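# Drop the towel in the pedal bin, lid closed

## Task

Get the towel inside the pedal bin, with the bin's lid ending up closed.

## Robot and tools

Robot: two UR12e-style arms, left_arm and right_arm. Each carries a sixteen-motor, four-digit hand (index, middle, ring, thumb). The right arm has a right hand and the left arm a mirrored left hand. A fixed camera stand sits behind the arms. Two fixed cameras give 672x504 images: cam_high and cam_low.

Frames. Scene frame: origin at table-top height, halfway between the nominal arm bases. +z is up, +x points out over the table, and left_arm is on the +y side (image sides are not the same as these names). Actual bases: left_arm at (+0.090, +0.566, 0) and right_arm at (-0.069, -0.715, 0), both turned only slightly about z. Reported hand positions, quaternions and velocities use each arm's own base frame, with positions in m. Cameras and table use the scene frame. Reported values can be off by a few cm.

Hand point axes (right hand): +z runs along the straightened fingers toward their tips. +x runs across the palm, away from the thumb. +y points out of the palm face, which sits at y = -0.062. On the left hand +x points toward the thumb. A rigid mast sticks out near the wrist on the palm side and can strike objects.

Row layout. Every row has 48 numbers, each in [-1, 1], covering both arms even when one arm is idle. Order: left dx, dy, dz, rx, ry, rz; left 16 hand motors; left current_limit, speed; then the same 24 for the right arm.

Pose numbers are offsets, not poses. They are measured from that arm's Hand target at the moment the action or move begins, along the Hand target's own axes. 1.0 means 0.6 m of travel or 180 degrees of turn. rx, ry, rz together form one rotation vector. Within one action, every row counts from the same starting target. Sending all zeros means: hold at the current Hand target. Sending the same offset again moves the arm further.

Hand motor numbers are absolute goal angles, scaled from -1 to +1 across each hinge's range. They are not offsets, so 0 is a real goal. To leave a hand as it is, echo back its hand_goal, hand_current_limit and hand_speed. Motor order per hand:
- index_mcp, index_abd, index_pip, index_dip
- middle_mcp, middle_abd, middle_pip, middle_dip
- ring_mcp, ring_abd, ring_pip, ring_dip
- thumb_cmc, thumb_axl, thumb_mcp, thumb_ipl

Values at which each hinge is straight: _mcp +0.75, _abd 0, _pip +0.58, _dip +0.70, thumb_cmc +0.71, thumb_axl +0.68, thumb_mcp +0.23, thumb_ipl +0.17. Moving toward -1 curls the fingers toward the palm and swings the thumb round in front of the palm.

current_limit maps -1..+1 onto 0..550 mA; it starts at +0.4. speed sets the goal slew rate as (speed+1)/2 of 8.5 rad/s; it starts at -0.6. A finger grips only while its goal lies past the object's surface.

Tools:
- execute_actions(actions, cameras): actions is a list of actions. Each action is up to 15 rows, one per 1/30 s step; a short action repeats its final row. An empty list returns images.
- move(target, speed, blend, stop_force, zero, blocking, cameras): target is one 48-number row, or a list of up to 15 rows. All of them are offsets from the Hand targets as they stood when the move began, not chained from one target to the next. speed: m/s, 0.002 to 3.2, default 0.25; turning is capped at twice that in rad/s. blend: corner rounding in m, default 0 (stop at each target). stop_force: 4 to 120 N; a path ends when the wrist senses that much push against its direction of travel. It is unreliable while the hand rotates, and should be left out when backing off a contact. zero (default true) re-zeroes the sensor first. blocking=false returns after about 0.5 s and cannot be combined with stop_force. Total duration is capped at 10 s.
- wait(seconds 0 to 10).
- stop(): brakes a running move.
- zoom_image(camera, region [x0,y0,x1,y1] in pixels, at most 504 x 504).
- zero_wrist_force(arm).
- read_manual(section).
- finished_scene(scene=1): ends the scene for good.

Results show each arm's Hand target, i.e. the last commanded pose after clipping. Offsets in the next call count from it. The hand often settles a little short of it. The results also give end_effector_position and quaternion, joint data, wrist force and torque, and per-motor hand_goal, hand_measured, hand_current_ma and hand_state (moving/goal/blocked/overload). A move adds a line saying how it ended: done, off_target, moving, held or fault, plus limits such as paced or held. Commanded orientation is clipped per step to within 32 degrees of the measured orientation.

Things to avoid:
- Items leaving the table, or being set down off it.
- Dropping things, or letting go of something still in motion.
- Striking fixed or heavy objects; this fails the task.
- Arms or hands touching each other.
- Pushing past a firm contact. An arm halts for 10 s if net outside force hits about 150 N or a joint reaches its load limit (elbow 130, wrists 46.9 N m).
- Hand motors drawing 495 mA or more for 5 s; they overload.
- Holding an arm stretched out or pushing at length; motors overheat and brake the arm.
- Paths that pass near an arm's own base; route around it.

Go gently, and check progress in camera images before calling finished_scene. The towel must stay inside the bin with the lid shut once the robot lets go.

Each tool is called after "Call:" as name(argument=value, ...) on one line, values as JSON.

## Session

Call:
execute_actions(actions=[], cameras=["all"])

Scene clock: 0.00 s.
left_arm: end_effector_position=(+0.5310, -0.6589, +0.3495) hand_goal=(+0.754, +0.000, +0.576, +0.696, +0.754, +0.000, +0.576, +0.696, +0.754, +0.000, +0.576, +0.696, +0.714, +0.678, +0.226, +0.168) hand_measured=(+0.754, +0.000, +0.576, +0.696, +0.754, +0.000, +0.576, +0.696, +0.754, +0.000, +0.576, +0.696, +0.714, +0.678, +0.226, +0.168) hand_current_ma=(+0, +0, +0, +0, +0, +0, +0, +0, +0, +0, +0, +0, +0, +0, +0, +0) hand_state=(goal, goal, goal, goal, goal, goal, goal, goal, goal, goal, goal, goal, goal, goal, goal, goal) hand_current_limit=0.40 hand_speed=-0.60 end_effector_quat_wxyz=(+0.292, +0.311, +0.712, -0.558) | right_arm: end_effector_position=(+0.9784, -0.6671, +0.3848) hand_goal=(+0.754, +0.000, +0.576, +0.696, +0.754, +0.000, +0.576, +0.696, +0.754, +0.000, +0.576, +0.696, +0.714, +0.678, +0.226, +0.168) hand_measured=(+0.754, +0.000, +0.576, +0.696, +0.754, +0.000, +0.576, +0.696, +0.754, +0.000, +0.576, +0.696, +0.714, +0.678, +0.226, +0.168) hand_current_ma=(+0, +0, +0, +0, +0, +0, +0, +0, +0, +0, +0, +0, +0, +0, +0, +0) hand_state=(goal, goal, goal, goal, goal, goal, goal, goal, goal, goal, goal, goal, goal, goal, goal, goal) hand_current_limit=0.40 hand_speed=-0.60 end_effector_quat_wxyz=(+0.040, +0.564, -0.530, +0.632)
Joint positions: left_arm=[-1.033 -1.401 1.754 -0.121 2.028 0.998] | right_arm=[-0.676 -0.827 0.844 0.183 1.71 -0.851]
Joint velocities: within noise
Joint torques (N m): no reading
Motor temperatures (°C): left_arm=[33 33 32 34 37 36] | right_arm=[33 30 34 37 36 42]
Wrist force (N): no reading
Wrist torque (N m): no reading
Wrist force, peak (N): no reading
Hand target: left_arm +0.5310, -0.6589, +0.3495; +0.292, +0.311, +0.712, -0.558 | right_arm +0.9784, -0.6671, +0.3848; +0.040, +0.564, -0.530, +0.632

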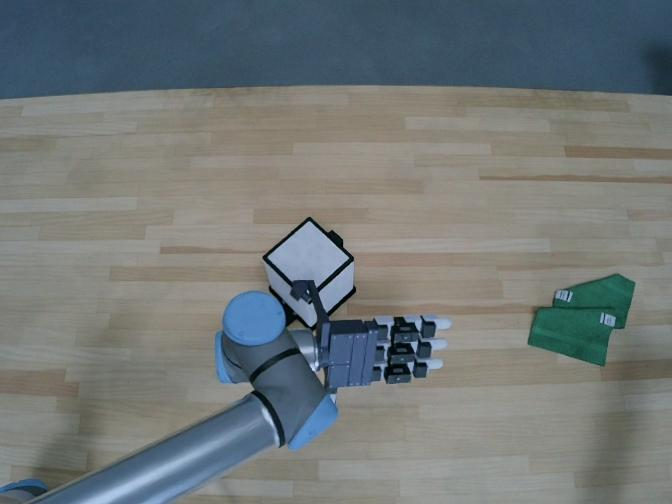

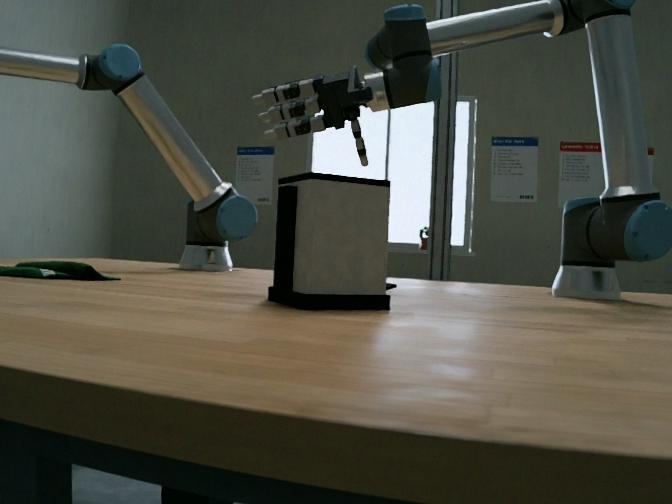

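Call:
zoom_image(camera="cam_high", region=[240, 200, 380, 340])

Call:
zoom_image(camera="cam_high", region=[510, 250, 660, 390])

Call:
zoom_image(camera="cam_low", region=[240, 140, 420, 320])

Call:
zoom_image(camera="cam_low", region=[0, 200, 180, 320])

Scaled by 3.600 from the camera's 672x504 image, which has a finer 960x720 frame.

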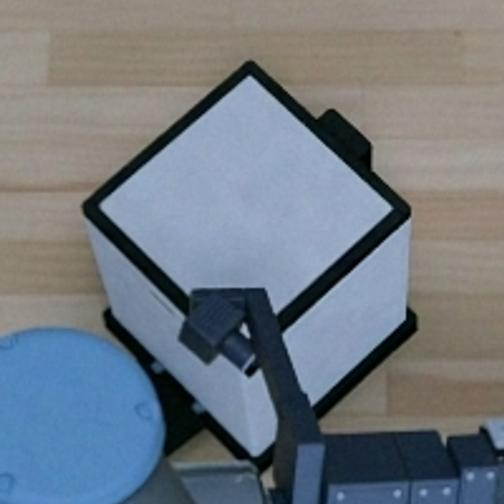

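Scaled by 3.360 from the camera's 672x504 image, which has a finer 960x720 frame.

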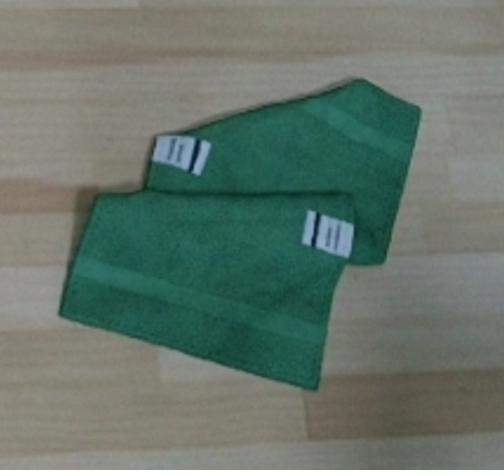

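Scaled by 2.800 from the camera's 672x504 image, which has a finer 960x720 frame.

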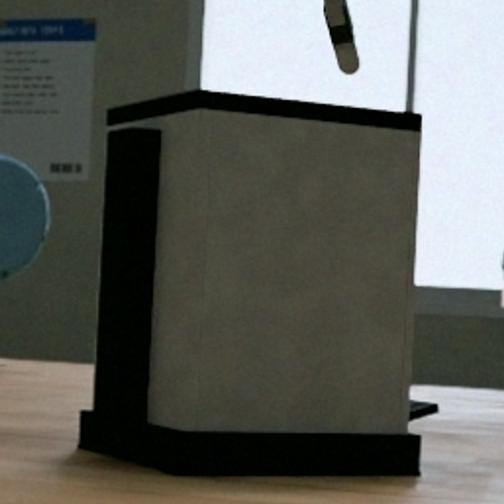

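Scaled by 2.800 from the camera's 672x504 image, which has a finer 960x720 frame.

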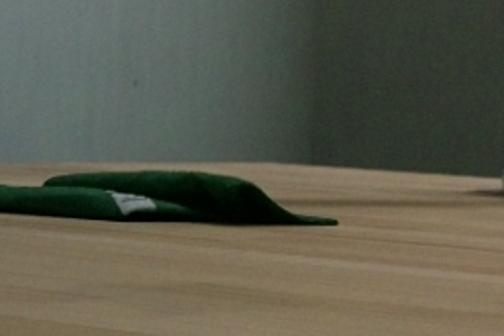

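Call:
move(target=[0.1468, 0.2545, -0.493, -0.1836, -0.1477, -0.3498, -0.0685, 0, 0.5766, 0.6957, -0.0685, 0, 0.5766, 0.6957, -0.479, 0, -0.883, -0.174, -0.571, 0.678, -0.112, -0.157, 0.7, -0.6, -0.8158, -0.215, -0.8767, 0.0161, -0.2651, 0.1715, 0.137, 0, 0.5766, 0.6957, 0.137, 0, 0.5766, 0.6957, 0.137, 0, 0.5766, 0.6957, -0.571, 0.678, 0.2247, 0.1676, 0.4, -0.6], speed=0.4, cameras=["all"])

Call:
zoom_image(camera="cam_high", region=[230, 190, 390, 350])

Call:
zoom_image(camera="cam_low", region=[230, 140, 450, 330])

Call:
zoom_image(camera="cam_high", region=[480, 220, 672, 412])

Scene clock: 252.60 s.
left_arm: end_effector_position=(+0.5722, -0.3319, +0.2499) hand_goal=(-0.068, +0.000, +0.576, +0.696, -0.068, +0.000, +0.576, +0.696, -0.478, +0.000, -0.882, -0.174, -0.570, +0.678, -0.112, -0.156) hand_measured=(-0.068, +0.000, +0.576, +0.696, -0.068, +0.000, +0.576, +0.696, -0.426, +0.000, -0.708, -0.152, -0.568, +0.678, -0.108, -0.152) hand_current_ma=(+0, +0, +0, +0, +0, +0, +0, +0, +118, +0, +468, +31, +1, +0, +3, +3) hand_state=(goal, goal, goal, goal, goal, goal, goal, goal, blocked, goal, blocked, blocked, goal, goal, goal, goal) hand_current_limit=0.70 hand_speed=-0.60 end_effector_quat_wxyz=(+0.182, -0.316, +0.806, -0.465) | right_arm: end_effector_position=(+0.8864, +0.0330, +0.2000) hand_goal=(+0.138, +0.000, +0.576, +0.696, +0.138, +0.000, +0.576, +0.696, +0.138, +0.000, +0.576, +0.696, -0.570, +0.678, +0.224, +0.168) hand_measured=(+0.136, +0.000, +0.576, +0.696, +0.136, +0.000, +0.576, +0.696, +0.136, +0.000, +0.576, +0.696, -0.568, +0.678, +0.224, +0.168) hand_current_ma=(-7, +1, +2, +0, -7, +1, +2, +0, -6, +1, +2, +0, +9, -3, +0, -1) hand_state=(goal, goal, goal, goal, goal, goal, goal, goal, goal, goal, goal, goal, goal, goal, goal, goal) hand_current_limit=0.40 hand_speed=-0.60 end_effector_quat_wxyz=(-0.354, +0.612, -0.612, +0.354)
Joint positions: left_arm=[-0.732 -1.535 1.973 0.088 1.65 0.046] | right_arm=[-0.231 -1.171 1.614 0.091 1.371 -0.117]
Joint torques (N m): left_arm=[8.19 -32.74 -53.94 2.75 1.82 -3.03] | right_arm=[11.95 -60.68 -29.85 -1 -2.28 2.66]
Wrist force (N): left_arm=[-1.4 -0.1 -0.7] | right_arm=[0.4 0.1 -0.7]
Wrist torque (N m): left_arm=[0.19 0.10 -0.13] | right_arm=[0.33 -0.09 -0.12]
Wrist force, peak (N): left_arm=[-2.3 0.6 -0.6] | right_arm=[1.2 0.9 1.7]
Hand target: left_arm +0.5722, -0.3319, +0.2499; +0.182, -0.316, +0.806, -0.465 | right_arm +0.8864, +0.0331, +0.1999; -0.354, +0.612, -0.612, +0.354
Off the commanded pose: left_arm 0.000 m, 0 deg | right_arm 0.000 m, 0 deg.
move: done

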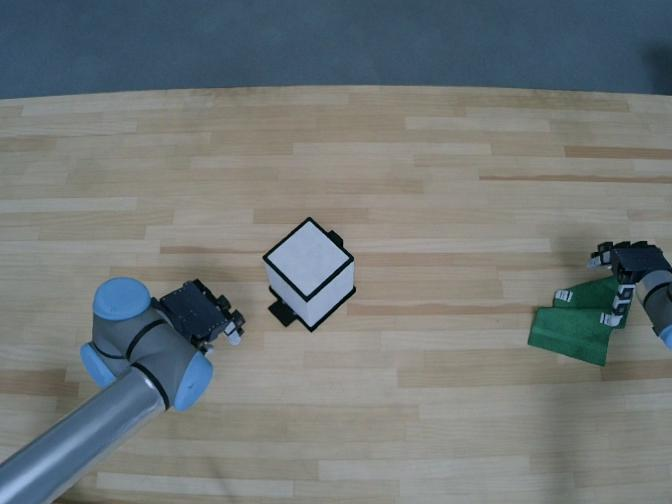

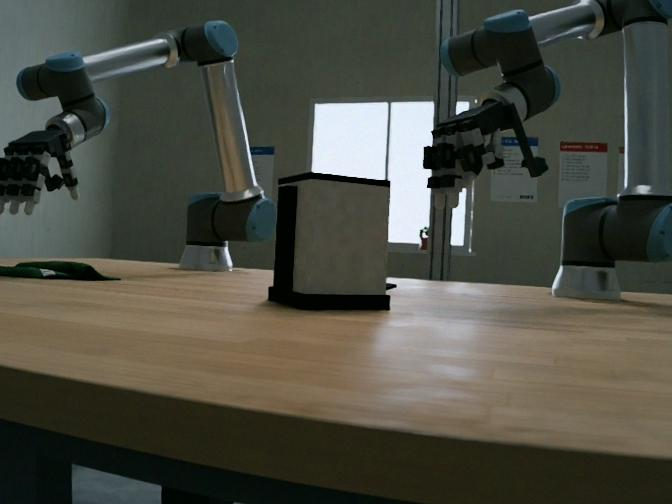

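Scaled by 3.150 from the camera's 672x504 image, which has a finer 960x720 frame.

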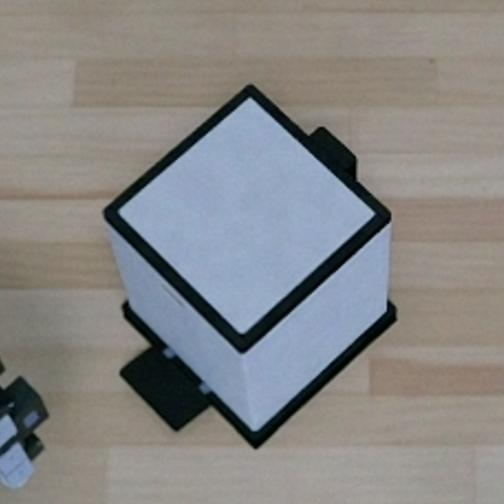

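Scaled by 2.291 from the camera's 672x504 image, which has a finer 960x720 frame.

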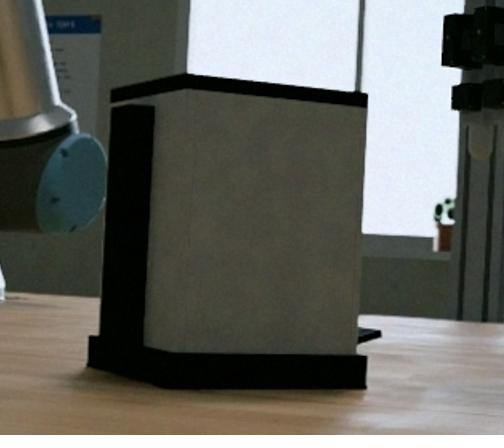

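Scaled by 2.625 from the camera's 672x504 image, which has a finer 960x720 frame.

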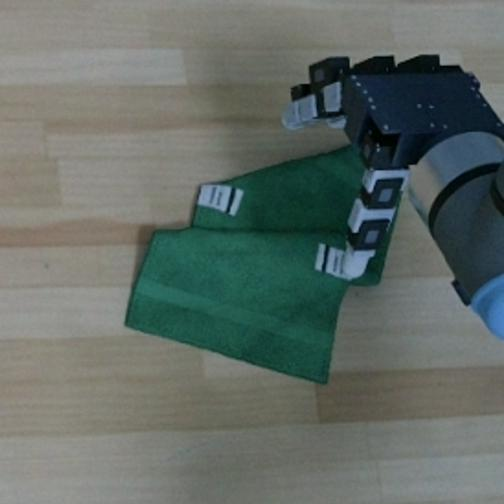

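Call:
move(target=[0.0005, 0.0875, 0.2448, 0, 0, 0, 0.178, 0, 0.5766, 0.6957, 0.178, 0, 0.5766, 0.6957, -0.42, 0, -0.69, -0.15, -0.571, 0.678, -0.112, -0.157, 0.7, -0.6, 0, 0.1819, 0.105, 0, 0, 0, 0.137, 0, 0.5766, 0.6957, 0.137, 0, 0.5766, 0.6957, 0.137, 0, 0.5766, 0.6957, -0.571, 0.678, 0.2247, 0.1676, 0.4, -0.6], speed=0.25, cameras=["all"])

Call:
zoom_image(camera="cam_high", region=[230, 190, 390, 350])

Call:
zoom_image(camera="cam_low", region=[260, 100, 500, 330])

Call:
zoom_image(camera="cam_high", region=[480, 220, 672, 412])

Call:
zoom_image(camera="cam_low", region=[0, 120, 200, 320])

Scene clock: 301.23 s.
left_arm: end_effector_position=(+0.6404, -0.4061, +0.1310) hand_goal=(+0.178, +0.000, +0.576, +0.696, +0.178, +0.000, +0.576, +0.696, -0.420, +0.000, -0.690, -0.150, -0.570, +0.678, -0.112, -0.156) hand_measured=(+0.168, +0.000, +0.576, +0.696, +0.168, +0.000, +0.576, +0.696, -0.410, +0.000, -0.688, -0.148, -0.568, +0.678, -0.110, -0.152) hand_current_ma=(-12, +0, +0, +0, -11, +0, +0, +0, +11, +0, +0, +2, +1, +0, +2, +3) hand_state=(goal, goal, goal, goal, goal, goal, goal, goal, goal, goal, goal, goal, goal, goal, goal, goal) hand_current_limit=0.70 hand_speed=-0.60 end_effector_quat_wxyz=(+0.182, -0.316, +0.806, -0.465) | right_arm: end_effector_position=(+0.8866, +0.0331, +0.0739) hand_goal=(+0.138, +0.000, +0.576, +0.696, +0.138, +0.000, +0.576, +0.696, +0.138, +0.000, +0.576, +0.696, -0.570, +0.678, +0.224, +0.168) hand_measured=(+0.136, +0.000, +0.576, +0.696, +0.136, +0.000, +0.576, +0.696, +0.136, +0.000, +0.576, +0.696, -0.568, +0.678, +0.224, +0.168) hand_current_ma=(-6, +1, +2, +0, -7, +1, +2, +0, -8, +1, +2, +0, +9, -3, -1, -1) hand_state=(goal, goal, goal, goal, goal, goal, goal, goal, goal, goal, goal, goal, goal, goal, goal, goal) hand_current_limit=0.40 hand_speed=-0.60 end_effector_quat_wxyz=(-0.354, +0.612, -0.612, +0.354)
Joint positions: left_arm=[-0.749 -1.281 1.91 -0.103 1.636 0.037] | right_arm=[-0.231 -1.064 1.707 -0.108 1.371 -0.116]
Joint torques (N m): left_arm=[-8.99 -50.7 -49 -2.52 -0.56 -2.54] | right_arm=[13.88 -62.89 -24.4 -1.93 0.96 3.04]
Wrist force (N): left_arm=[-1.5 -0.5 -0.1] | right_arm=[0.4 -0.6 -1.2]
Wrist torque (N m): left_arm=[0.06 0.13 -0.14] | right_arm=[0.40 -0.12 -0.09]
Wrist force, peak (N): left_arm=[-1.5 -0.5 -2.3] | right_arm=[0.9 2.1 -0.2]
Hand target: left_arm +0.6404, -0.4062, +0.1310; +0.182, -0.316, +0.806, -0.465 | right_arm +0.8865, +0.0332, +0.0739; -0.354, +0.612, -0.612, +0.354
Off the commanded pose: left_arm 0.000 m, 0 deg | right_arm 0.000 m, 0 deg.
move: done

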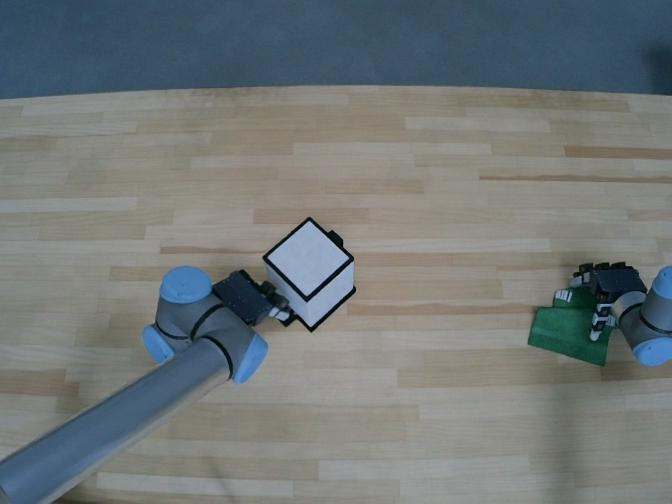

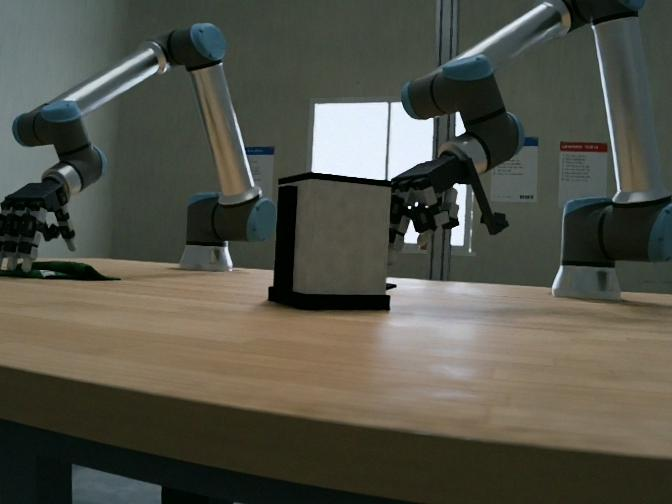

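Scaled by 3.150 from the camera's 672x504 image, which has a finer 960x720 frame.

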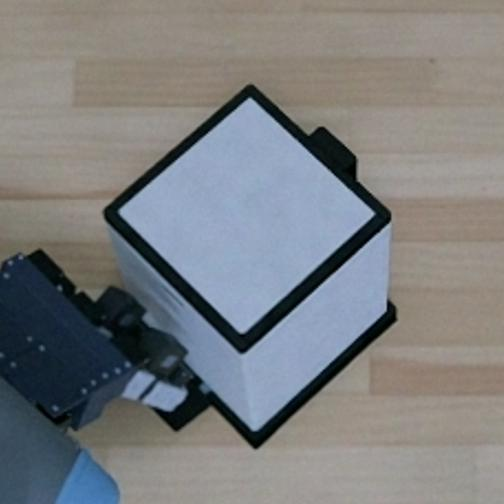

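Scaled by 2.100 from the camera's 672x504 image, which has a finer 960x720 frame.

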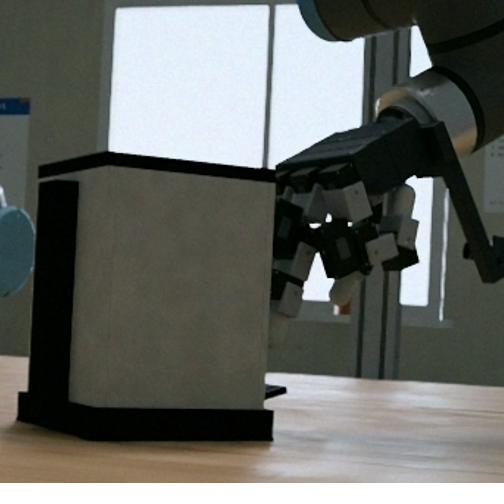

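Scaled by 2.625 from the camera's 672x504 image, which has a finer 960x720 frame.

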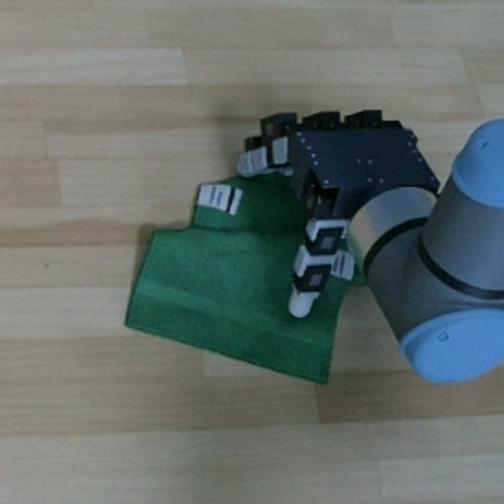

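Scaled by 2.520 from the camera's 672x504 image, which has a finer 960x720 frame.

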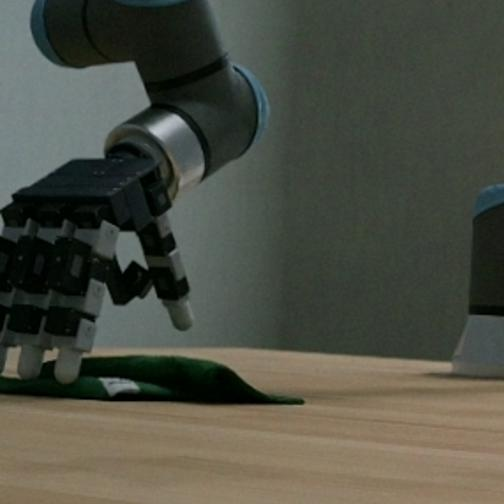

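Call:
move(target=[0, 0, 0, 0, 0, 0, 0.178, 0, 0.5766, 0.6957, 0.178, 0, 0.5766, 0.6957, -0.42, 0, -0.69, -0.15, -0.571, 0.678, -0.112, -0.157, 0.7, -0.6, -0.0167, 0.0201, 0.0116, 0, 0, 0, 0.137, 0, 0.5766, 0.6957, 0.137, 0, 0.5766, 0.6957, 0.137, 0, 0.5766, 0.6957, -0.571, 0.678, 0.2247, 0.1676, 0.4, -0.8], speed=0.04)

Call:
move(target=[0, 0, 0, 0, 0, 0, 0.178, 0, 0.5766, 0.6957, 0.178, 0, 0.5766, 0.6957, -0.42, 0, -0.69, -0.15, -0.571, 0.678, -0.112, -0.157, 0.7, -0.6, 0, 0, 0, 0, 0, 0, -0.41, 0, 0.5766, 0.6957, -0.41, 0, 0.5766, 0.6957, -0.41, 0, 0.5766, 0.6957, -0.571, 0.678, 0.2247, 0.1676, 0.4, -0.8], speed=0.04, cameras=["all"])

Call:
zoom_image(camera="cam_high", region=[480, 220, 672, 412])

Call:
zoom_image(camera="cam_low", region=[0, 120, 200, 320])

Scene clock: 324.63 s.
left_arm: end_effector_position=(+0.6404, -0.4062, +0.1310) hand_goal=(+0.178, +0.000, +0.576, +0.696, +0.178, +0.000, +0.576, +0.696, -0.420, +0.000, -0.690, -0.150, -0.570, +0.678, -0.112, -0.156) hand_measured=(+0.168, +0.000, +0.576, +0.696, +0.168, +0.000, +0.576, +0.696, -0.410, +0.000, -0.688, -0.148, -0.568, +0.678, -0.110, -0.152) hand_current_ma=(-12, +0, +0, +0, -11, +0, +0, +0, +11, +0, +0, +2, +1, +0, +2, +3) hand_state=(goal, goal, goal, goal, goal, goal, goal, goal, goal, goal, goal, goal, goal, goal, goal, goal) hand_current_limit=0.70 hand_speed=-0.60 end_effector_quat_wxyz=(+0.182, -0.316, +0.806, -0.465) | right_arm: end_effector_position=(+0.8866, +0.0432, +0.0601) hand_goal=(+0.138, +0.000, +0.576, +0.696, +0.138, +0.000, +0.576, +0.696, +0.138, +0.000, +0.576, +0.696, -0.570, +0.678, +0.224, +0.168) hand_measured=(+0.138, +0.000, +0.576, +0.696, +0.178, -0.054, +0.580, +0.678, +0.176, -0.074, +0.592, +0.686, -0.568, +0.678, +0.224, +0.168) hand_current_ma=(-1, +0, +3, +0, +187, -209, +18, -78, +177, -292, +67, -36, +9, -3, -1, -1) hand_state=(goal, goal, goal, goal, moving, blocked, goal, goal, moving, blocked, goal, goal, goal, goal, goal, goal) hand_current_limit=0.40 hand_speed=-0.80 end_effector_quat_wxyz=(-0.354, +0.612, -0.612, +0.354)
Joint positions: left_arm=[-0.749 -1.281 1.91 -0.103 1.636 0.037] | right_arm=[-0.217 -1.05 1.714 -0.131 1.383 -0.109]
Joint torques (N m): left_arm=[-0.25 -49.54 -49.4 -2.35 1.07 -2.32] | right_arm=[14.58 30.15 17.49 6.41 1.63 5.52]
Wrist force (N): left_arm=[-1.4 -0.1 -0.6] | right_arm=[-0.7 -72.7 -71.6]
Wrist torque (N m): left_arm=[0.15 0.10 -0.14] | right_arm=[5.25 3.88 -4.24]
Wrist force, peak (N): left_arm=[-1.9 -1.0 -0.4] | right_arm=[-0.7 -74.0 -71.5]
Hand target: left_arm +0.6404, -0.4062, +0.1310; +0.182, -0.316, +0.806, -0.465 | right_arm +0.8866, +0.0432, +0.0599; -0.354, +0.612, -0.612, +0.354
Off the commanded pose: left_arm 0.000 m, 0 deg | right_arm 0.000 m, 0 deg.
move: done

Scene clock: 325.13 s.
left_arm: end_effector_position=(+0.6404, -0.4062, +0.1310) hand_goal=(+0.178, +0.000, +0.576, +0.696, +0.178, +0.000, +0.576, +0.696, -0.420, +0.000, -0.690, -0.150, -0.570, +0.678, -0.112, -0.156) hand_measured=(+0.168, +0.000, +0.576, +0.696, +0.168, +0.000, +0.576, +0.696, -0.410, +0.000, -0.688, -0.148, -0.568, +0.678, -0.110, -0.152) hand_current_ma=(-12, +0, +0, +0, -11, +0, +0, +0, +11, +0, +0, +2, +1, +0, +2, +3) hand_state=(goal, goal, goal, goal, goal, goal, goal, goal, goal, goal, goal, goal, goal, goal, goal, goal) hand_current_limit=0.70 hand_speed=-0.60 end_effector_quat_wxyz=(+0.182, -0.316, +0.806, -0.465) | right_arm: end_effector_position=(+0.8866, +0.0432, +0.0600) hand_goal=(-0.410, +0.000, +0.576, +0.696, -0.410, +0.000, +0.576, +0.696, -0.410, +0.000, +0.576, +0.696, -0.570, +0.678, +0.224, +0.168) hand_measured=(+0.102, +0.000, +0.596, +0.708, +0.178, -0.054, +0.582, +0.678, +0.176, -0.074, +0.592, +0.686, -0.568, +0.678, +0.224, +0.168) hand_current_ma=(+385, +0, +88, +50, +385, -209, +19, -78, +385, -292, +70, -36, +9, -3, -1, -1) hand_state=(blocked, goal, blocked, goal, blocked, blocked, goal, goal, blocked, blocked, goal, goal, goal, goal, goal, goal) hand_current_limit=0.40 hand_speed=-0.80 end_effector_quat_wxyz=(-0.354, +0.612, -0.612, +0.354)
Joint positions: left_arm=[-0.749 -1.281 1.91 -0.103 1.636 0.037] | right_arm=[-0.217 -1.05 1.714 -0.131 1.383 -0.109]
Joint torques (N m): left_arm=[3.03 -51.51 -49.96 -2.31 1.48 -2.6] | right_arm=[14.53 36.13 19.32 7.99 1.39 5.31]
Wrist force (N): left_arm=[-1.3 -0.8 -0.8] | right_arm=[-0.9 -77.1 -73.0]
Wrist torque (N m): left_arm=[0.08 0.08 -0.12] | right_arm=[5.46 3.97 -4.27]
Wrist force, peak (N): left_arm=[-1.8 -0.6 -0.6] | right_arm=[-0.5 -77.2 -73.2]
Hand target: left_arm +0.6404, -0.4062, +0.1310; +0.182, -0.316, +0.806, -0.465 | right_arm +0.8866, +0.0432, +0.0599; -0.354, +0.612, -0.612, +0.354
Off the commanded pose: left_arm 0.000 m, 0 deg | right_arm 0.000 m, 0 deg.
move: done

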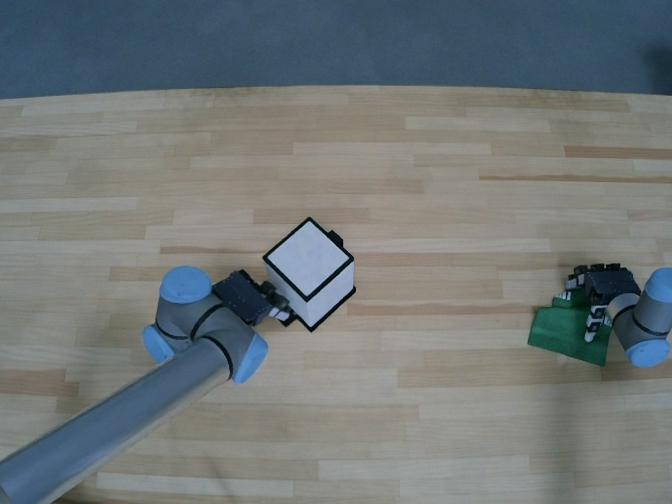

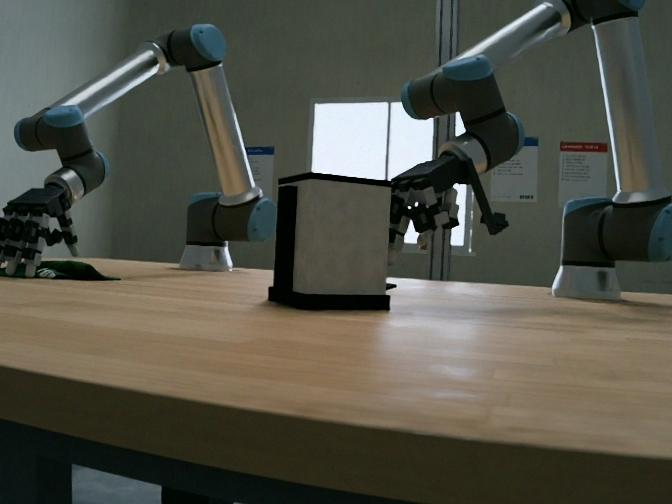

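Scaled by 2.625 from the camera's 672x504 image, which has a finer 960x720 frame.

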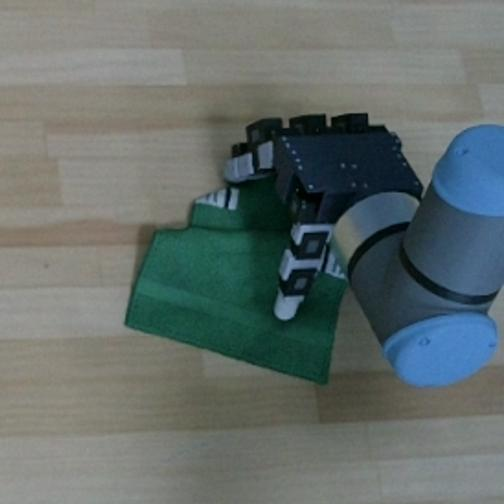

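Scaled by 2.520 from the camera's 672x504 image, which has a finer 960x720 frame.

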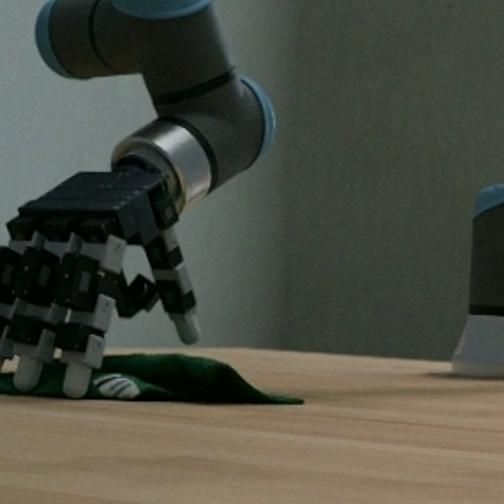

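Call:
move(target=[0, 0, 0, 0, 0, 0, 0.178, 0, 0.5766, 0.6957, 0.178, 0, 0.5766, 0.6957, -0.42, 0, -0.69, -0.15, -0.571, 0.678, -0.112, -0.157, 0.7, -0.6, 0, -0.0173, -0.01, 0, 0, 0, 0.10, 0, 0.5766, 0.6957, 0.10, 0, 0.5766, 0.6957, 0.10, 0, 0.5766, 0.6957, -0.571, 0.678, 0.2247, 0.1676, 0.4, -0.8], speed=0.04)

Call:
move(target=[0, 0, 0, 0, 0, 0, 0.178, 0, 0.5766, 0.6957, 0.178, 0, 0.5766, 0.6957, -0.42, 0, -0.69, -0.15, -0.571, 0.678, -0.112, -0.157, 0.7, -0.6, 0, 0, 0, 0, 0, 0, -0.35, 0, 0.5766, 0.6957, -0.35, 0, 0.5766, 0.6957, -0.35, 0, 0.5766, 0.6957, -0.571, 0.678, 0.2247, 0.1676, 0.4, -0.8], speed=0.04, cameras=["all"])

Call:
zoom_image(camera="cam_high", region=[480, 220, 672, 412])

Call:
zoom_image(camera="cam_low", region=[0, 120, 200, 320])

Scene clock: 338.03 s.
left_arm: end_effector_position=(+0.6404, -0.4062, +0.1310) hand_goal=(+0.178, +0.000, +0.576, +0.696, +0.178, +0.000, +0.576, +0.696, -0.420, +0.000, -0.690, -0.150, -0.570, +0.678, -0.112, -0.156) hand_measured=(+0.168, +0.000, +0.576, +0.696, +0.168, +0.000, +0.576, +0.696, -0.410, +0.000, -0.688, -0.148, -0.568, +0.678, -0.110, -0.152) hand_current_ma=(-12, +0, +0, +0, -11, +0, +0, +0, +11, +0, +0, +2, +1, +0, +2, +3) hand_state=(goal, goal, goal, goal, goal, goal, goal, goal, goal, goal, goal, goal, goal, goal, goal, goal) hand_current_limit=0.70 hand_speed=-0.60 end_effector_quat_wxyz=(+0.182, -0.316, +0.806, -0.465) | right_arm: end_effector_position=(+0.8865, +0.0432, +0.0719) hand_goal=(+0.100, +0.000, +0.576, +0.696, +0.100, +0.000, +0.576, +0.696, +0.100, +0.000, +0.576, +0.696, -0.570, +0.678, +0.224, +0.168) hand_measured=(+0.100, +0.000, +0.578, +0.700, +0.106, -0.012, +0.582, +0.698, +0.108, -0.012, +0.584, +0.700, -0.568, +0.678, +0.224, +0.168) hand_current_ma=(-2, +0, +7, +12, +20, -38, +24, +7, +32, -41, +33, +18, +9, -3, -1, -1) hand_state=(goal, goal, goal, goal, goal, goal, goal, goal, goal, goal, goal, goal, goal, goal, goal, goal) hand_current_limit=0.40 hand_speed=-0.80 end_effector_quat_wxyz=(-0.354, +0.612, -0.613, +0.354)
Joint positions: left_arm=[-0.749 -1.281 1.91 -0.103 1.636 0.037] | right_arm=[-0.217 -1.062 1.708 -0.113 1.383 -0.109]
Joint torques (N m): left_arm=[3.08 -48.69 -47.97 -1.96 1.29 -2.08] | right_arm=[6.88 -104.97 -40.32 2.22 -0.86 1.42]
Wrist force (N): left_arm=[-1.6 -0.4 -0.5] | right_arm=[-0.5 -2.8 -1.0]
Wrist torque (N m): left_arm=[0.10 0.13 -0.15] | right_arm=[0.14 0.09 -0.30]
Wrist force, peak (N): left_arm=[-1.8 -0.4 -1.0] | right_arm=[-0.6 -77.7 -73.6]
Hand target: left_arm +0.6404, -0.4062, +0.1310; +0.182, -0.316, +0.806, -0.465 | right_arm +0.8865, +0.0432, +0.0719; -0.354, +0.612, -0.612, +0.354
Off the commanded pose: left_arm 0.000 m, 0 deg | right_arm 0.000 m, 0 deg.
move: done

Scene clock: 339.00 s.
left_arm: end_effector_position=(+0.6404, -0.4062, +0.1310) hand_goal=(+0.178, +0.000, +0.576, +0.696, +0.178, +0.000, +0.576, +0.696, -0.420, +0.000, -0.690, -0.150, -0.570, +0.678, -0.112, -0.156) hand_measured=(+0.168, +0.000, +0.576, +0.696, +0.168, +0.000, +0.576, +0.696, -0.410, +0.000, -0.688, -0.148, -0.568, +0.678, -0.110, -0.152) hand_current_ma=(-12, +0, +0, +0, -11, +0, +0, +0, +11, +0, +0, +2, +1, +0, +2, +3) hand_state=(goal, goal, goal, goal, goal, goal, goal, goal, goal, goal, goal, goal, goal, goal, goal, goal) hand_current_limit=0.70 hand_speed=-0.60 end_effector_quat_wxyz=(+0.182, -0.316, +0.806, -0.465) | right_arm: end_effector_position=(+0.8866, +0.0432, +0.0720) hand_goal=(-0.350, +0.000, +0.576, +0.696, -0.350, +0.000, +0.576, +0.696, -0.350, +0.000, +0.576, +0.696, -0.570, +0.678, +0.224, +0.168) hand_measured=(-0.328, +0.000, +0.580, +0.700, -0.028, -0.004, +0.596, +0.706, +0.022, -0.002, +0.598, +0.710, -0.568, +0.678, +0.224, +0.168) hand_current_ma=(+97, +0, +12, +12, +385, -17, +80, +36, +385, -8, +95, +57, +9, -3, -1, -1) hand_state=(blocked, goal, goal, goal, blocked, goal, goal, goal, blocked, goal, blocked, goal, goal, goal, goal, goal) hand_current_limit=0.40 hand_speed=-0.80 end_effector_quat_wxyz=(-0.354, +0.612, -0.612, +0.354)
Joint positions: left_arm=[-0.749 -1.281 1.91 -0.103 1.636 0.037] | right_arm=[-0.217 -1.062 1.707 -0.113 1.383 -0.109]
Joint torques (N m): left_arm=[3.93 -52.52 -48.22 -2.21 1.13 -1.98] | right_arm=[2.77 -86.78 -23.35 2.17 -1.08 -2.31]
Wrist force (N): left_arm=[-1.2 -0.6 -0.3] | right_arm=[-0.8 -10.4 -1.8]
Wrist torque (N m): left_arm=[0.07 0.06 -0.11] | right_arm=[0.55 0.12 -0.63]
Wrist force, peak (N): left_arm=[-2.0 0.0 -0.8] | right_arm=[-0.9 -10.5 -2.0]
Hand target: left_arm +0.6404, -0.4062, +0.1310; +0.182, -0.316, +0.806, -0.465 | right_arm +0.8865, +0.0432, +0.0719; -0.354, +0.612, -0.612, +0.354
Off the commanded pose: left_arm 0.000 m, 0 deg | right_arm 0.000 m, 0 deg.
move: done

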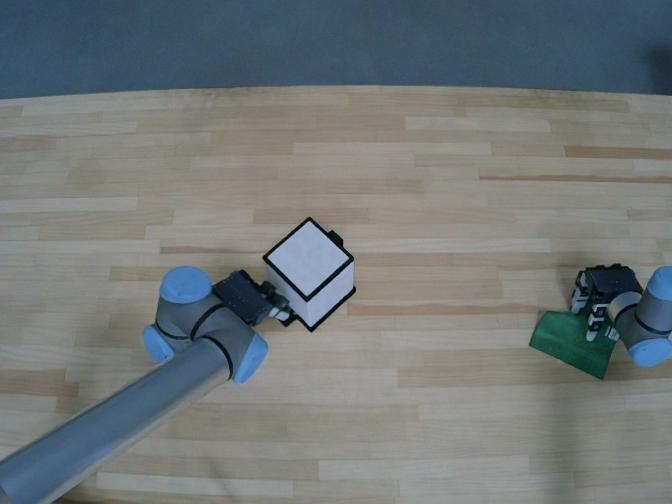

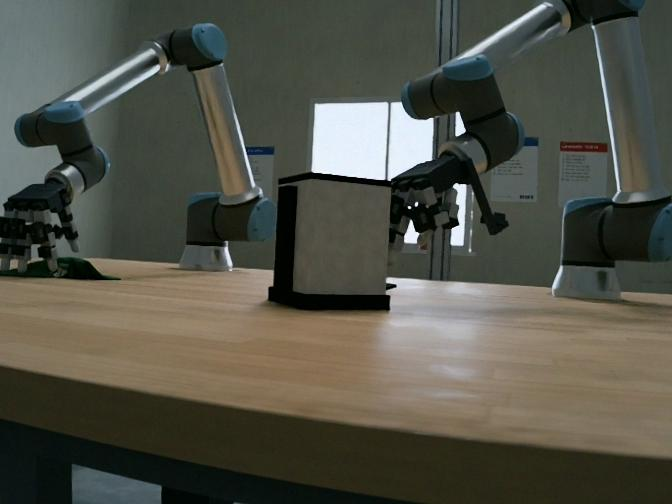

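Scaled by 2.625 from the camera's 672x504 image, which has a finer 960x720 frame.

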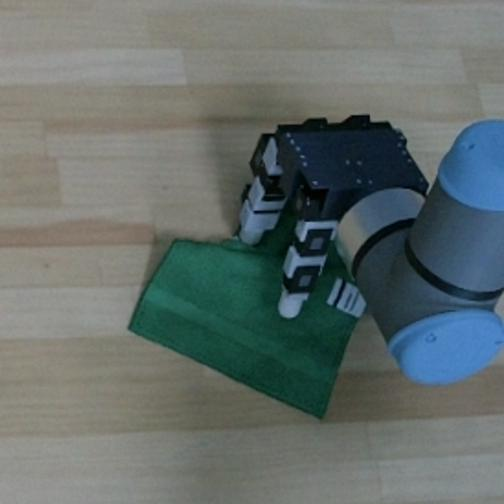

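Scaled by 2.520 from the camera's 672x504 image, which has a finer 960x720 frame.

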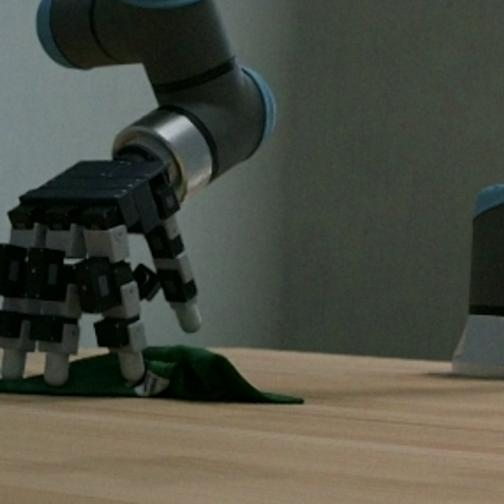

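Call:
move(target=[0, 0, 0, 0, 0, 0, 0.178, 0, 0.5766, 0.6957, 0.178, 0, 0.5766, 0.6957, -0.42, 0, -0.69, -0.15, -0.571, 0.678, -0.112, -0.157, 0.7, -0.6, 0, -0.0115, -0.0067, 0, 0, 0, -0.41, 0, 0.5766, 0.6957, -0.41, 0, 0.5766, 0.6957, -0.41, 0, 0.5766, 0.6957, -0.571, 0.678, 0.2247, 0.1676, 0.7, -0.8], speed=0.04, cameras=["cam_high", "cam_low"])

Call:
zoom_image(camera="cam_high", region=[480, 220, 672, 412])

Call:
zoom_image(camera="cam_low", region=[0, 120, 200, 320])

Scene clock: 346.43 s.
left_arm: end_effector_position=(+0.6404, -0.4062, +0.1310) hand_goal=(+0.178, +0.000, +0.576, +0.696, +0.178, +0.000, +0.576, +0.696, -0.420, +0.000, -0.690, -0.150, -0.570, +0.678, -0.112, -0.156) hand_measured=(+0.168, +0.000, +0.576, +0.696, +0.168, +0.000, +0.576, +0.696, -0.410, +0.000, -0.688, -0.148, -0.568, +0.678, -0.110, -0.152) hand_current_ma=(-12, +0, +0, +0, -11, +0, +0, +0, +11, +0, +0, +2, +1, +0, +2, +3) hand_state=(goal, goal, goal, goal, goal, goal, goal, goal, goal, goal, goal, goal, goal, goal, goal, goal) hand_current_limit=0.70 hand_speed=-0.60 end_effector_quat_wxyz=(+0.182, -0.316, +0.806, -0.465) | right_arm: end_effector_position=(+0.8865, +0.0432, +0.0799) hand_goal=(-0.410, +0.000, +0.576, +0.696, -0.410, +0.000, +0.576, +0.696, -0.410, +0.000, +0.576, +0.696, -0.570, +0.678, +0.224, +0.168) hand_measured=(-0.400, +0.000, +0.580, +0.700, -0.400, -0.004, +0.580, +0.698, -0.402, +0.002, +0.580, +0.700, -0.568, +0.678, +0.224, +0.168) hand_current_ma=(+39, +0, +12, +12, +40, -11, +15, +11, +34, +4, +12, +12, +9, -3, -1, -1) hand_state=(goal, goal, goal, goal, goal, goal, goal, goal, goal, goal, goal, goal, goal, goal, goal, goal) hand_current_limit=0.70 hand_speed=-0.80 end_effector_quat_wxyz=(-0.354, +0.612, -0.612, +0.354)
Joint positions: left_arm=[-0.749 -1.281 1.91 -0.103 1.636 0.037] | right_arm=[-0.217 -1.07 1.703 -0.1 1.383 -0.109]
Joint torques (N m): left_arm=[-0.05 -49.31 -47.88 -2.38 1.17 -2.01] | right_arm=[-16.13 -103.77 -40.14 1.92 -1.02 -2.51]
Wrist force (N): left_arm=[-1.3 -0.4 -0.7] | right_arm=[-0.5 -1.3 0.4]
Wrist torque (N m): left_arm=[0.12 0.08 -0.13] | right_arm=[0.17 -0.02 -0.20]
Wrist force, peak (N): left_arm=[-1.8 -0.6 -0.8] | right_arm=[-0.6 -11.2 -1.4]
Hand target: left_arm +0.6404, -0.4062, +0.1310; +0.182, -0.316, +0.806, -0.465 | right_arm +0.8865, +0.0432, +0.0799; -0.354, +0.612, -0.612, +0.354
Off the commanded pose: left_arm 0.000 m, 0 deg | right_arm 0.000 m, 0 deg.
move: done

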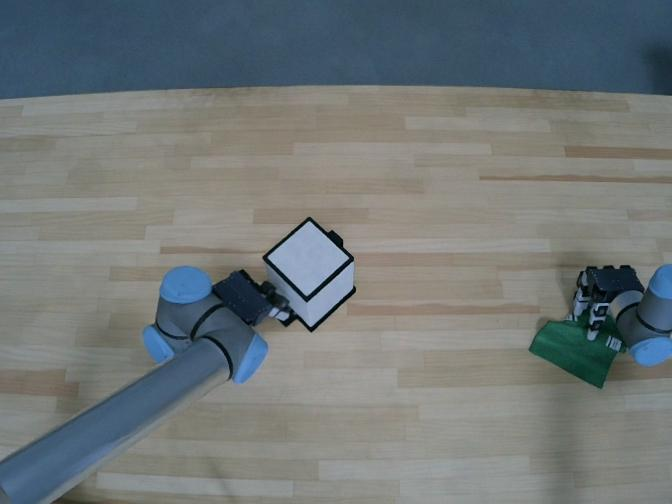

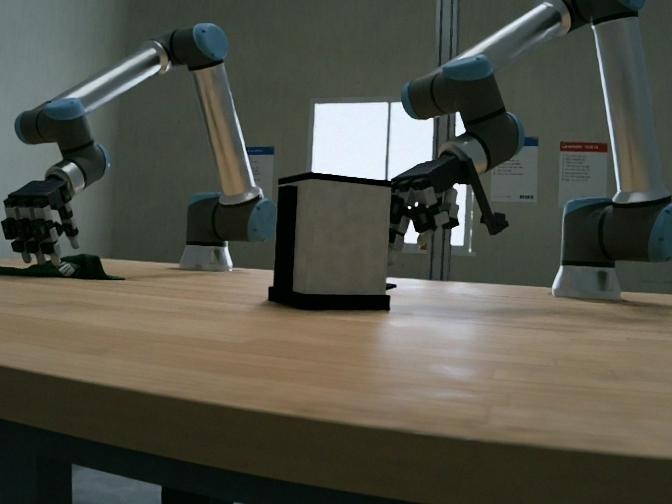

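Scaled by 2.625 from the camera's 672x504 image, which has a finer 960x720 frame.

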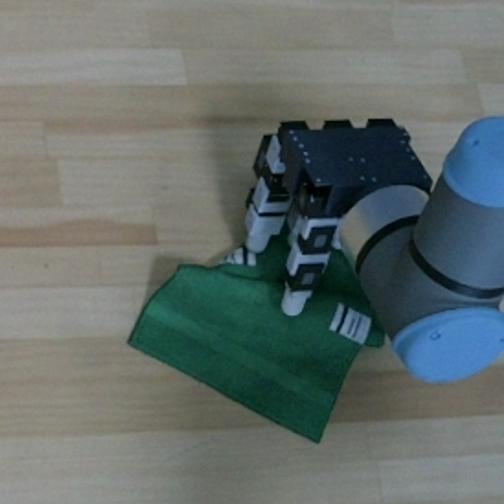

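Scaled by 2.520 from the camera's 672x504 image, which has a finer 960x720 frame.

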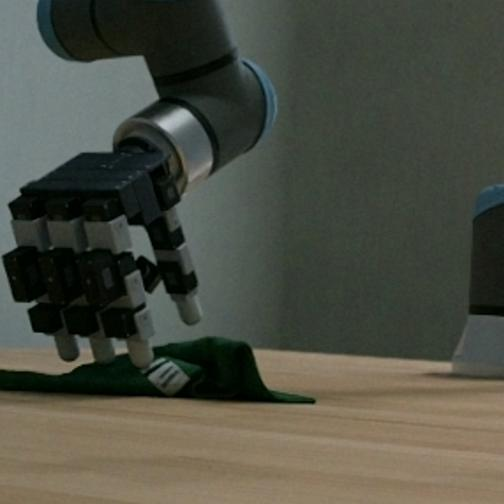

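Call:
move(target=[0, 0, 0, 0, 0, 0, 0.178, 0, 0.5766, 0.6957, 0.178, 0, 0.5766, 0.6957, -0.42, 0, -0.69, -0.15, -0.571, 0.678, -0.112, -0.157, 0.7, -0.6, 0, 0.026, 0.015, 0, 0, 0, -0.41, 0, 0.5766, 0.6957, -0.41, 0, 0.5766, 0.6957, -0.41, 0, 0.5766, 0.6957, -0.571, 0.678, 0.2247, 0.1676, 0.7, -0.9], speed=0.04, stop_force=20)

Call:
move(target=[0, 0, 0, 0, 0, 0, 0.178, 0, 0.5766, 0.6957, 0.178, 0, 0.5766, 0.6957, -0.42, 0, -0.69, -0.15, -0.571, 0.678, -0.112, -0.157, 0.7, -0.6, 0, 0.0289, 0.0167, 0, 0, 0, -0.822, 0, 0.5766, 0.6957, -0.822, 0, 0.5766, 0.6957, -0.822, 0, 0.5766, 0.6957, -0.571, 0.678, -0.056, 0.1135, 0.7, -0.917], speed=0.02, stop_force=25, cameras=["cam_high", "cam_low"])

Call:
zoom_image(camera="cam_high", region=[480, 220, 672, 412])

Call:
zoom_image(camera="cam_low", region=[0, 120, 200, 320])

Scene clock: 359.37 s.
left_arm: end_effector_position=(+0.6404, -0.4062, +0.1310) hand_goal=(+0.178, +0.000, +0.576, +0.696, +0.178, +0.000, +0.576, +0.696, -0.420, +0.000, -0.690, -0.150, -0.570, +0.678, -0.112, -0.156) hand_measured=(+0.168, +0.000, +0.576, +0.696, +0.168, +0.000, +0.576, +0.696, -0.410, +0.000, -0.688, -0.148, -0.568, +0.678, -0.110, -0.152) hand_current_ma=(-12, +0, +0, +0, -11, +0, +0, +0, +11, +0, +0, +2, +1, +0, +2, +3) hand_state=(goal, goal, goal, goal, goal, goal, goal, goal, goal, goal, goal, goal, goal, goal, goal, goal) hand_current_limit=0.70 hand_speed=-0.60 end_effector_quat_wxyz=(+0.182, -0.316, +0.806, -0.465) | right_arm: end_effector_position=(+0.8865, +0.0432, +0.0619) hand_goal=(-0.410, +0.000, +0.576, +0.696, -0.410, +0.000, +0.576, +0.696, -0.410, +0.000, +0.576, +0.696, -0.570, +0.678, +0.224, +0.168) hand_measured=(-0.408, +0.000, +0.578, +0.698, -0.404, -0.002, +0.578, +0.698, -0.406, +0.002, +0.578, +0.698, -0.568, +0.678, +0.224, +0.168) hand_current_ma=(+10, +0, +6, +9, +22, -8, +10, +9, +17, +4, +9, +10, +9, -3, -1, -1) hand_state=(goal, goal, goal, goal, goal, goal, goal, goal, goal, goal, goal, goal, goal, goal, goal, goal) hand_current_limit=0.70 hand_speed=-0.90 end_effector_quat_wxyz=(-0.354, +0.612, -0.612, +0.354)
Joint positions: left_arm=[-0.749 -1.281 1.91 -0.103 1.636 0.037] | right_arm=[-0.217 -1.052 1.713 -0.128 1.383 -0.109]
Joint torques (N m): left_arm=[0.63 -49.72 -47.35 -1.97 1.16 -0.99] | right_arm=[-10.83 -62.38 -23 -1.27 -0.06 -0.87]
Wrist force (N): left_arm=[-1.2 -0.6 -0.5] | right_arm=[-1.1 -5.6 -1.0]
Wrist torque (N m): left_arm=[0.09 0.07 -0.11] | right_arm=[0.12 0.10 -0.38]
Wrist force, peak (N): left_arm=[-1.8 -0.2 -1.1] | right_arm=[-1.0 -6.0 -1.1]
Hand target: left_arm +0.6404, -0.4062, +0.1310; +0.182, -0.316, +0.806, -0.465 | right_arm +0.8865, +0.0432, +0.0619; -0.354, +0.612, -0.612, +0.354
Off the commanded pose: left_arm 0.000 m, 0 deg | right_arm 0.000 m, 0 deg.
move: done

Scene clock: 361.23 s.
left_arm: end_effector_position=(+0.6404, -0.4062, +0.1310) hand_goal=(+0.178, +0.000, +0.576, +0.696, +0.178, +0.000, +0.576, +0.696, -0.420, +0.000, -0.690, -0.150, -0.570, +0.678, -0.112, -0.156) hand_measured=(+0.168, +0.000, +0.576, +0.696, +0.168, +0.000, +0.576, +0.696, -0.410, +0.000, -0.688, -0.148, -0.568, +0.678, -0.110, -0.152) hand_current_ma=(-12, +0, +0, +0, -11, +0, +0, +0, +11, +0, +0, +2, +1, +0, +2, +3) hand_state=(goal, goal, goal, goal, goal, goal, goal, goal, goal, goal, goal, goal, goal, goal, goal, goal) hand_current_limit=0.70 hand_speed=-0.60 end_effector_quat_wxyz=(+0.182, -0.316, +0.806, -0.465) | right_arm: end_effector_position=(+0.8865, +0.0432, +0.0419) hand_goal=(-0.822, +0.000, +0.576, +0.696, -0.822, +0.000, +0.576, +0.696, -0.822, +0.000, +0.576, +0.696, -0.570, +0.678, -0.056, +0.114) hand_measured=(-0.632, +0.004, +0.600, +0.710, -0.802, -0.002, +0.578, +0.698, -0.804, +0.002, +0.578, +0.698, -0.576, +0.678, +0.036, +0.132) hand_current_ma=(+468, +13, +99, +58, +85, -7, +10, +9, +77, +4, +9, +10, -21, -3, +468, +109) hand_state=(blocked, goal, blocked, goal, goal, goal, goal, goal, goal, goal, goal, goal, goal, goal, blocked, goal) hand_current_limit=0.70 hand_speed=-0.92 end_effector_quat_wxyz=(-0.354, +0.612, -0.612, +0.354)
Joint positions: left_arm=[-0.749 -1.281 1.91 -0.103 1.636 0.037] | right_arm=[-0.217 -1.031 1.723 -0.159 1.383 -0.109]
Joint torques (N m): left_arm=[1.48 -49.02 -48.24 -1.66 1.34 -0.99] | right_arm=[8.59 -62.14 -23.23 -1.22 0.83 2.27]
Wrist force (N): left_arm=[-1.4 -0.3 -0.3] | right_arm=[-0.9 -3.9 -0.5]
Wrist torque (N m): left_arm=[0.11 0.09 -0.13] | right_arm=[0.03 0.03 -0.21]
Wrist force, peak (N): left_arm=[-1.7 -0.7 -0.8] | right_arm=[-0.8 -5.6 -1.1]
Hand target: left_arm +0.6404, -0.4062, +0.1310; +0.182, -0.316, +0.806, -0.465 | right_arm +0.8865, +0.0432, +0.0419; -0.354, +0.612, -0.612, +0.354
Off the commanded pose: left_arm 0.000 m, 0 deg | right_arm 0.000 m, 0 deg.
move: done

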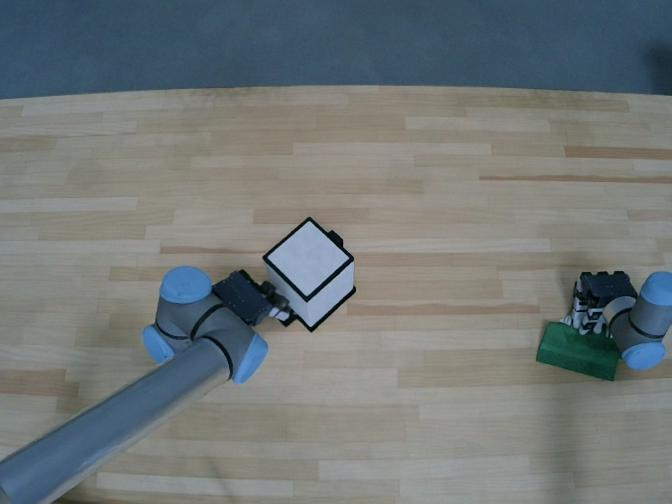

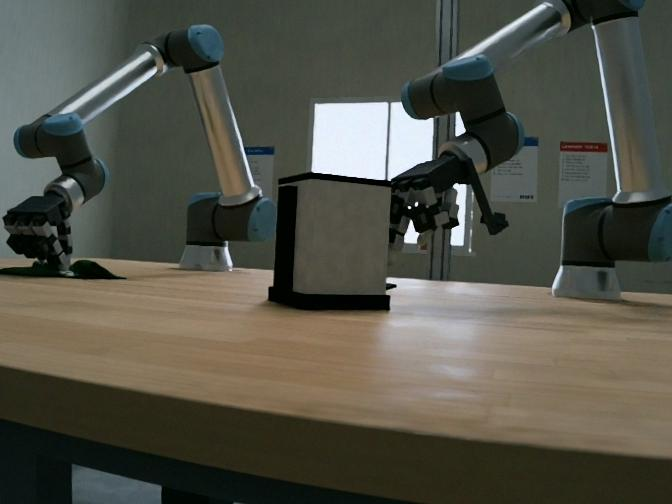

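Scaled by 2.625 from the camera's 672x504 image, which has a finer 960x720 frame.

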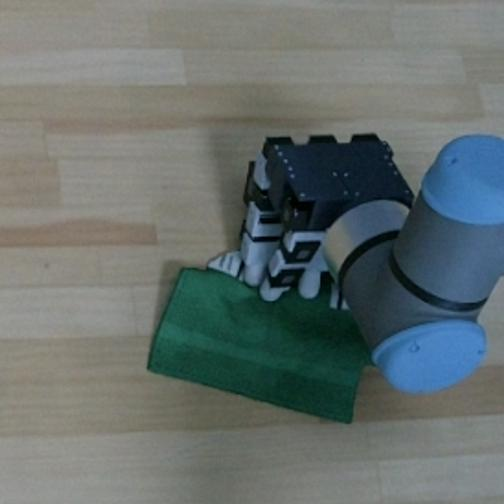

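Scaled by 2.520 from the camera's 672x504 image, which has a finer 960x720 frame.

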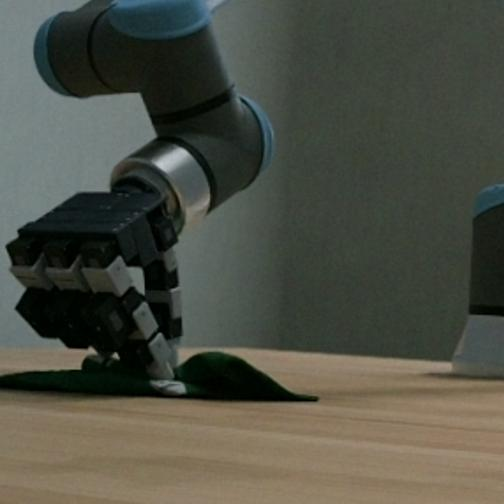

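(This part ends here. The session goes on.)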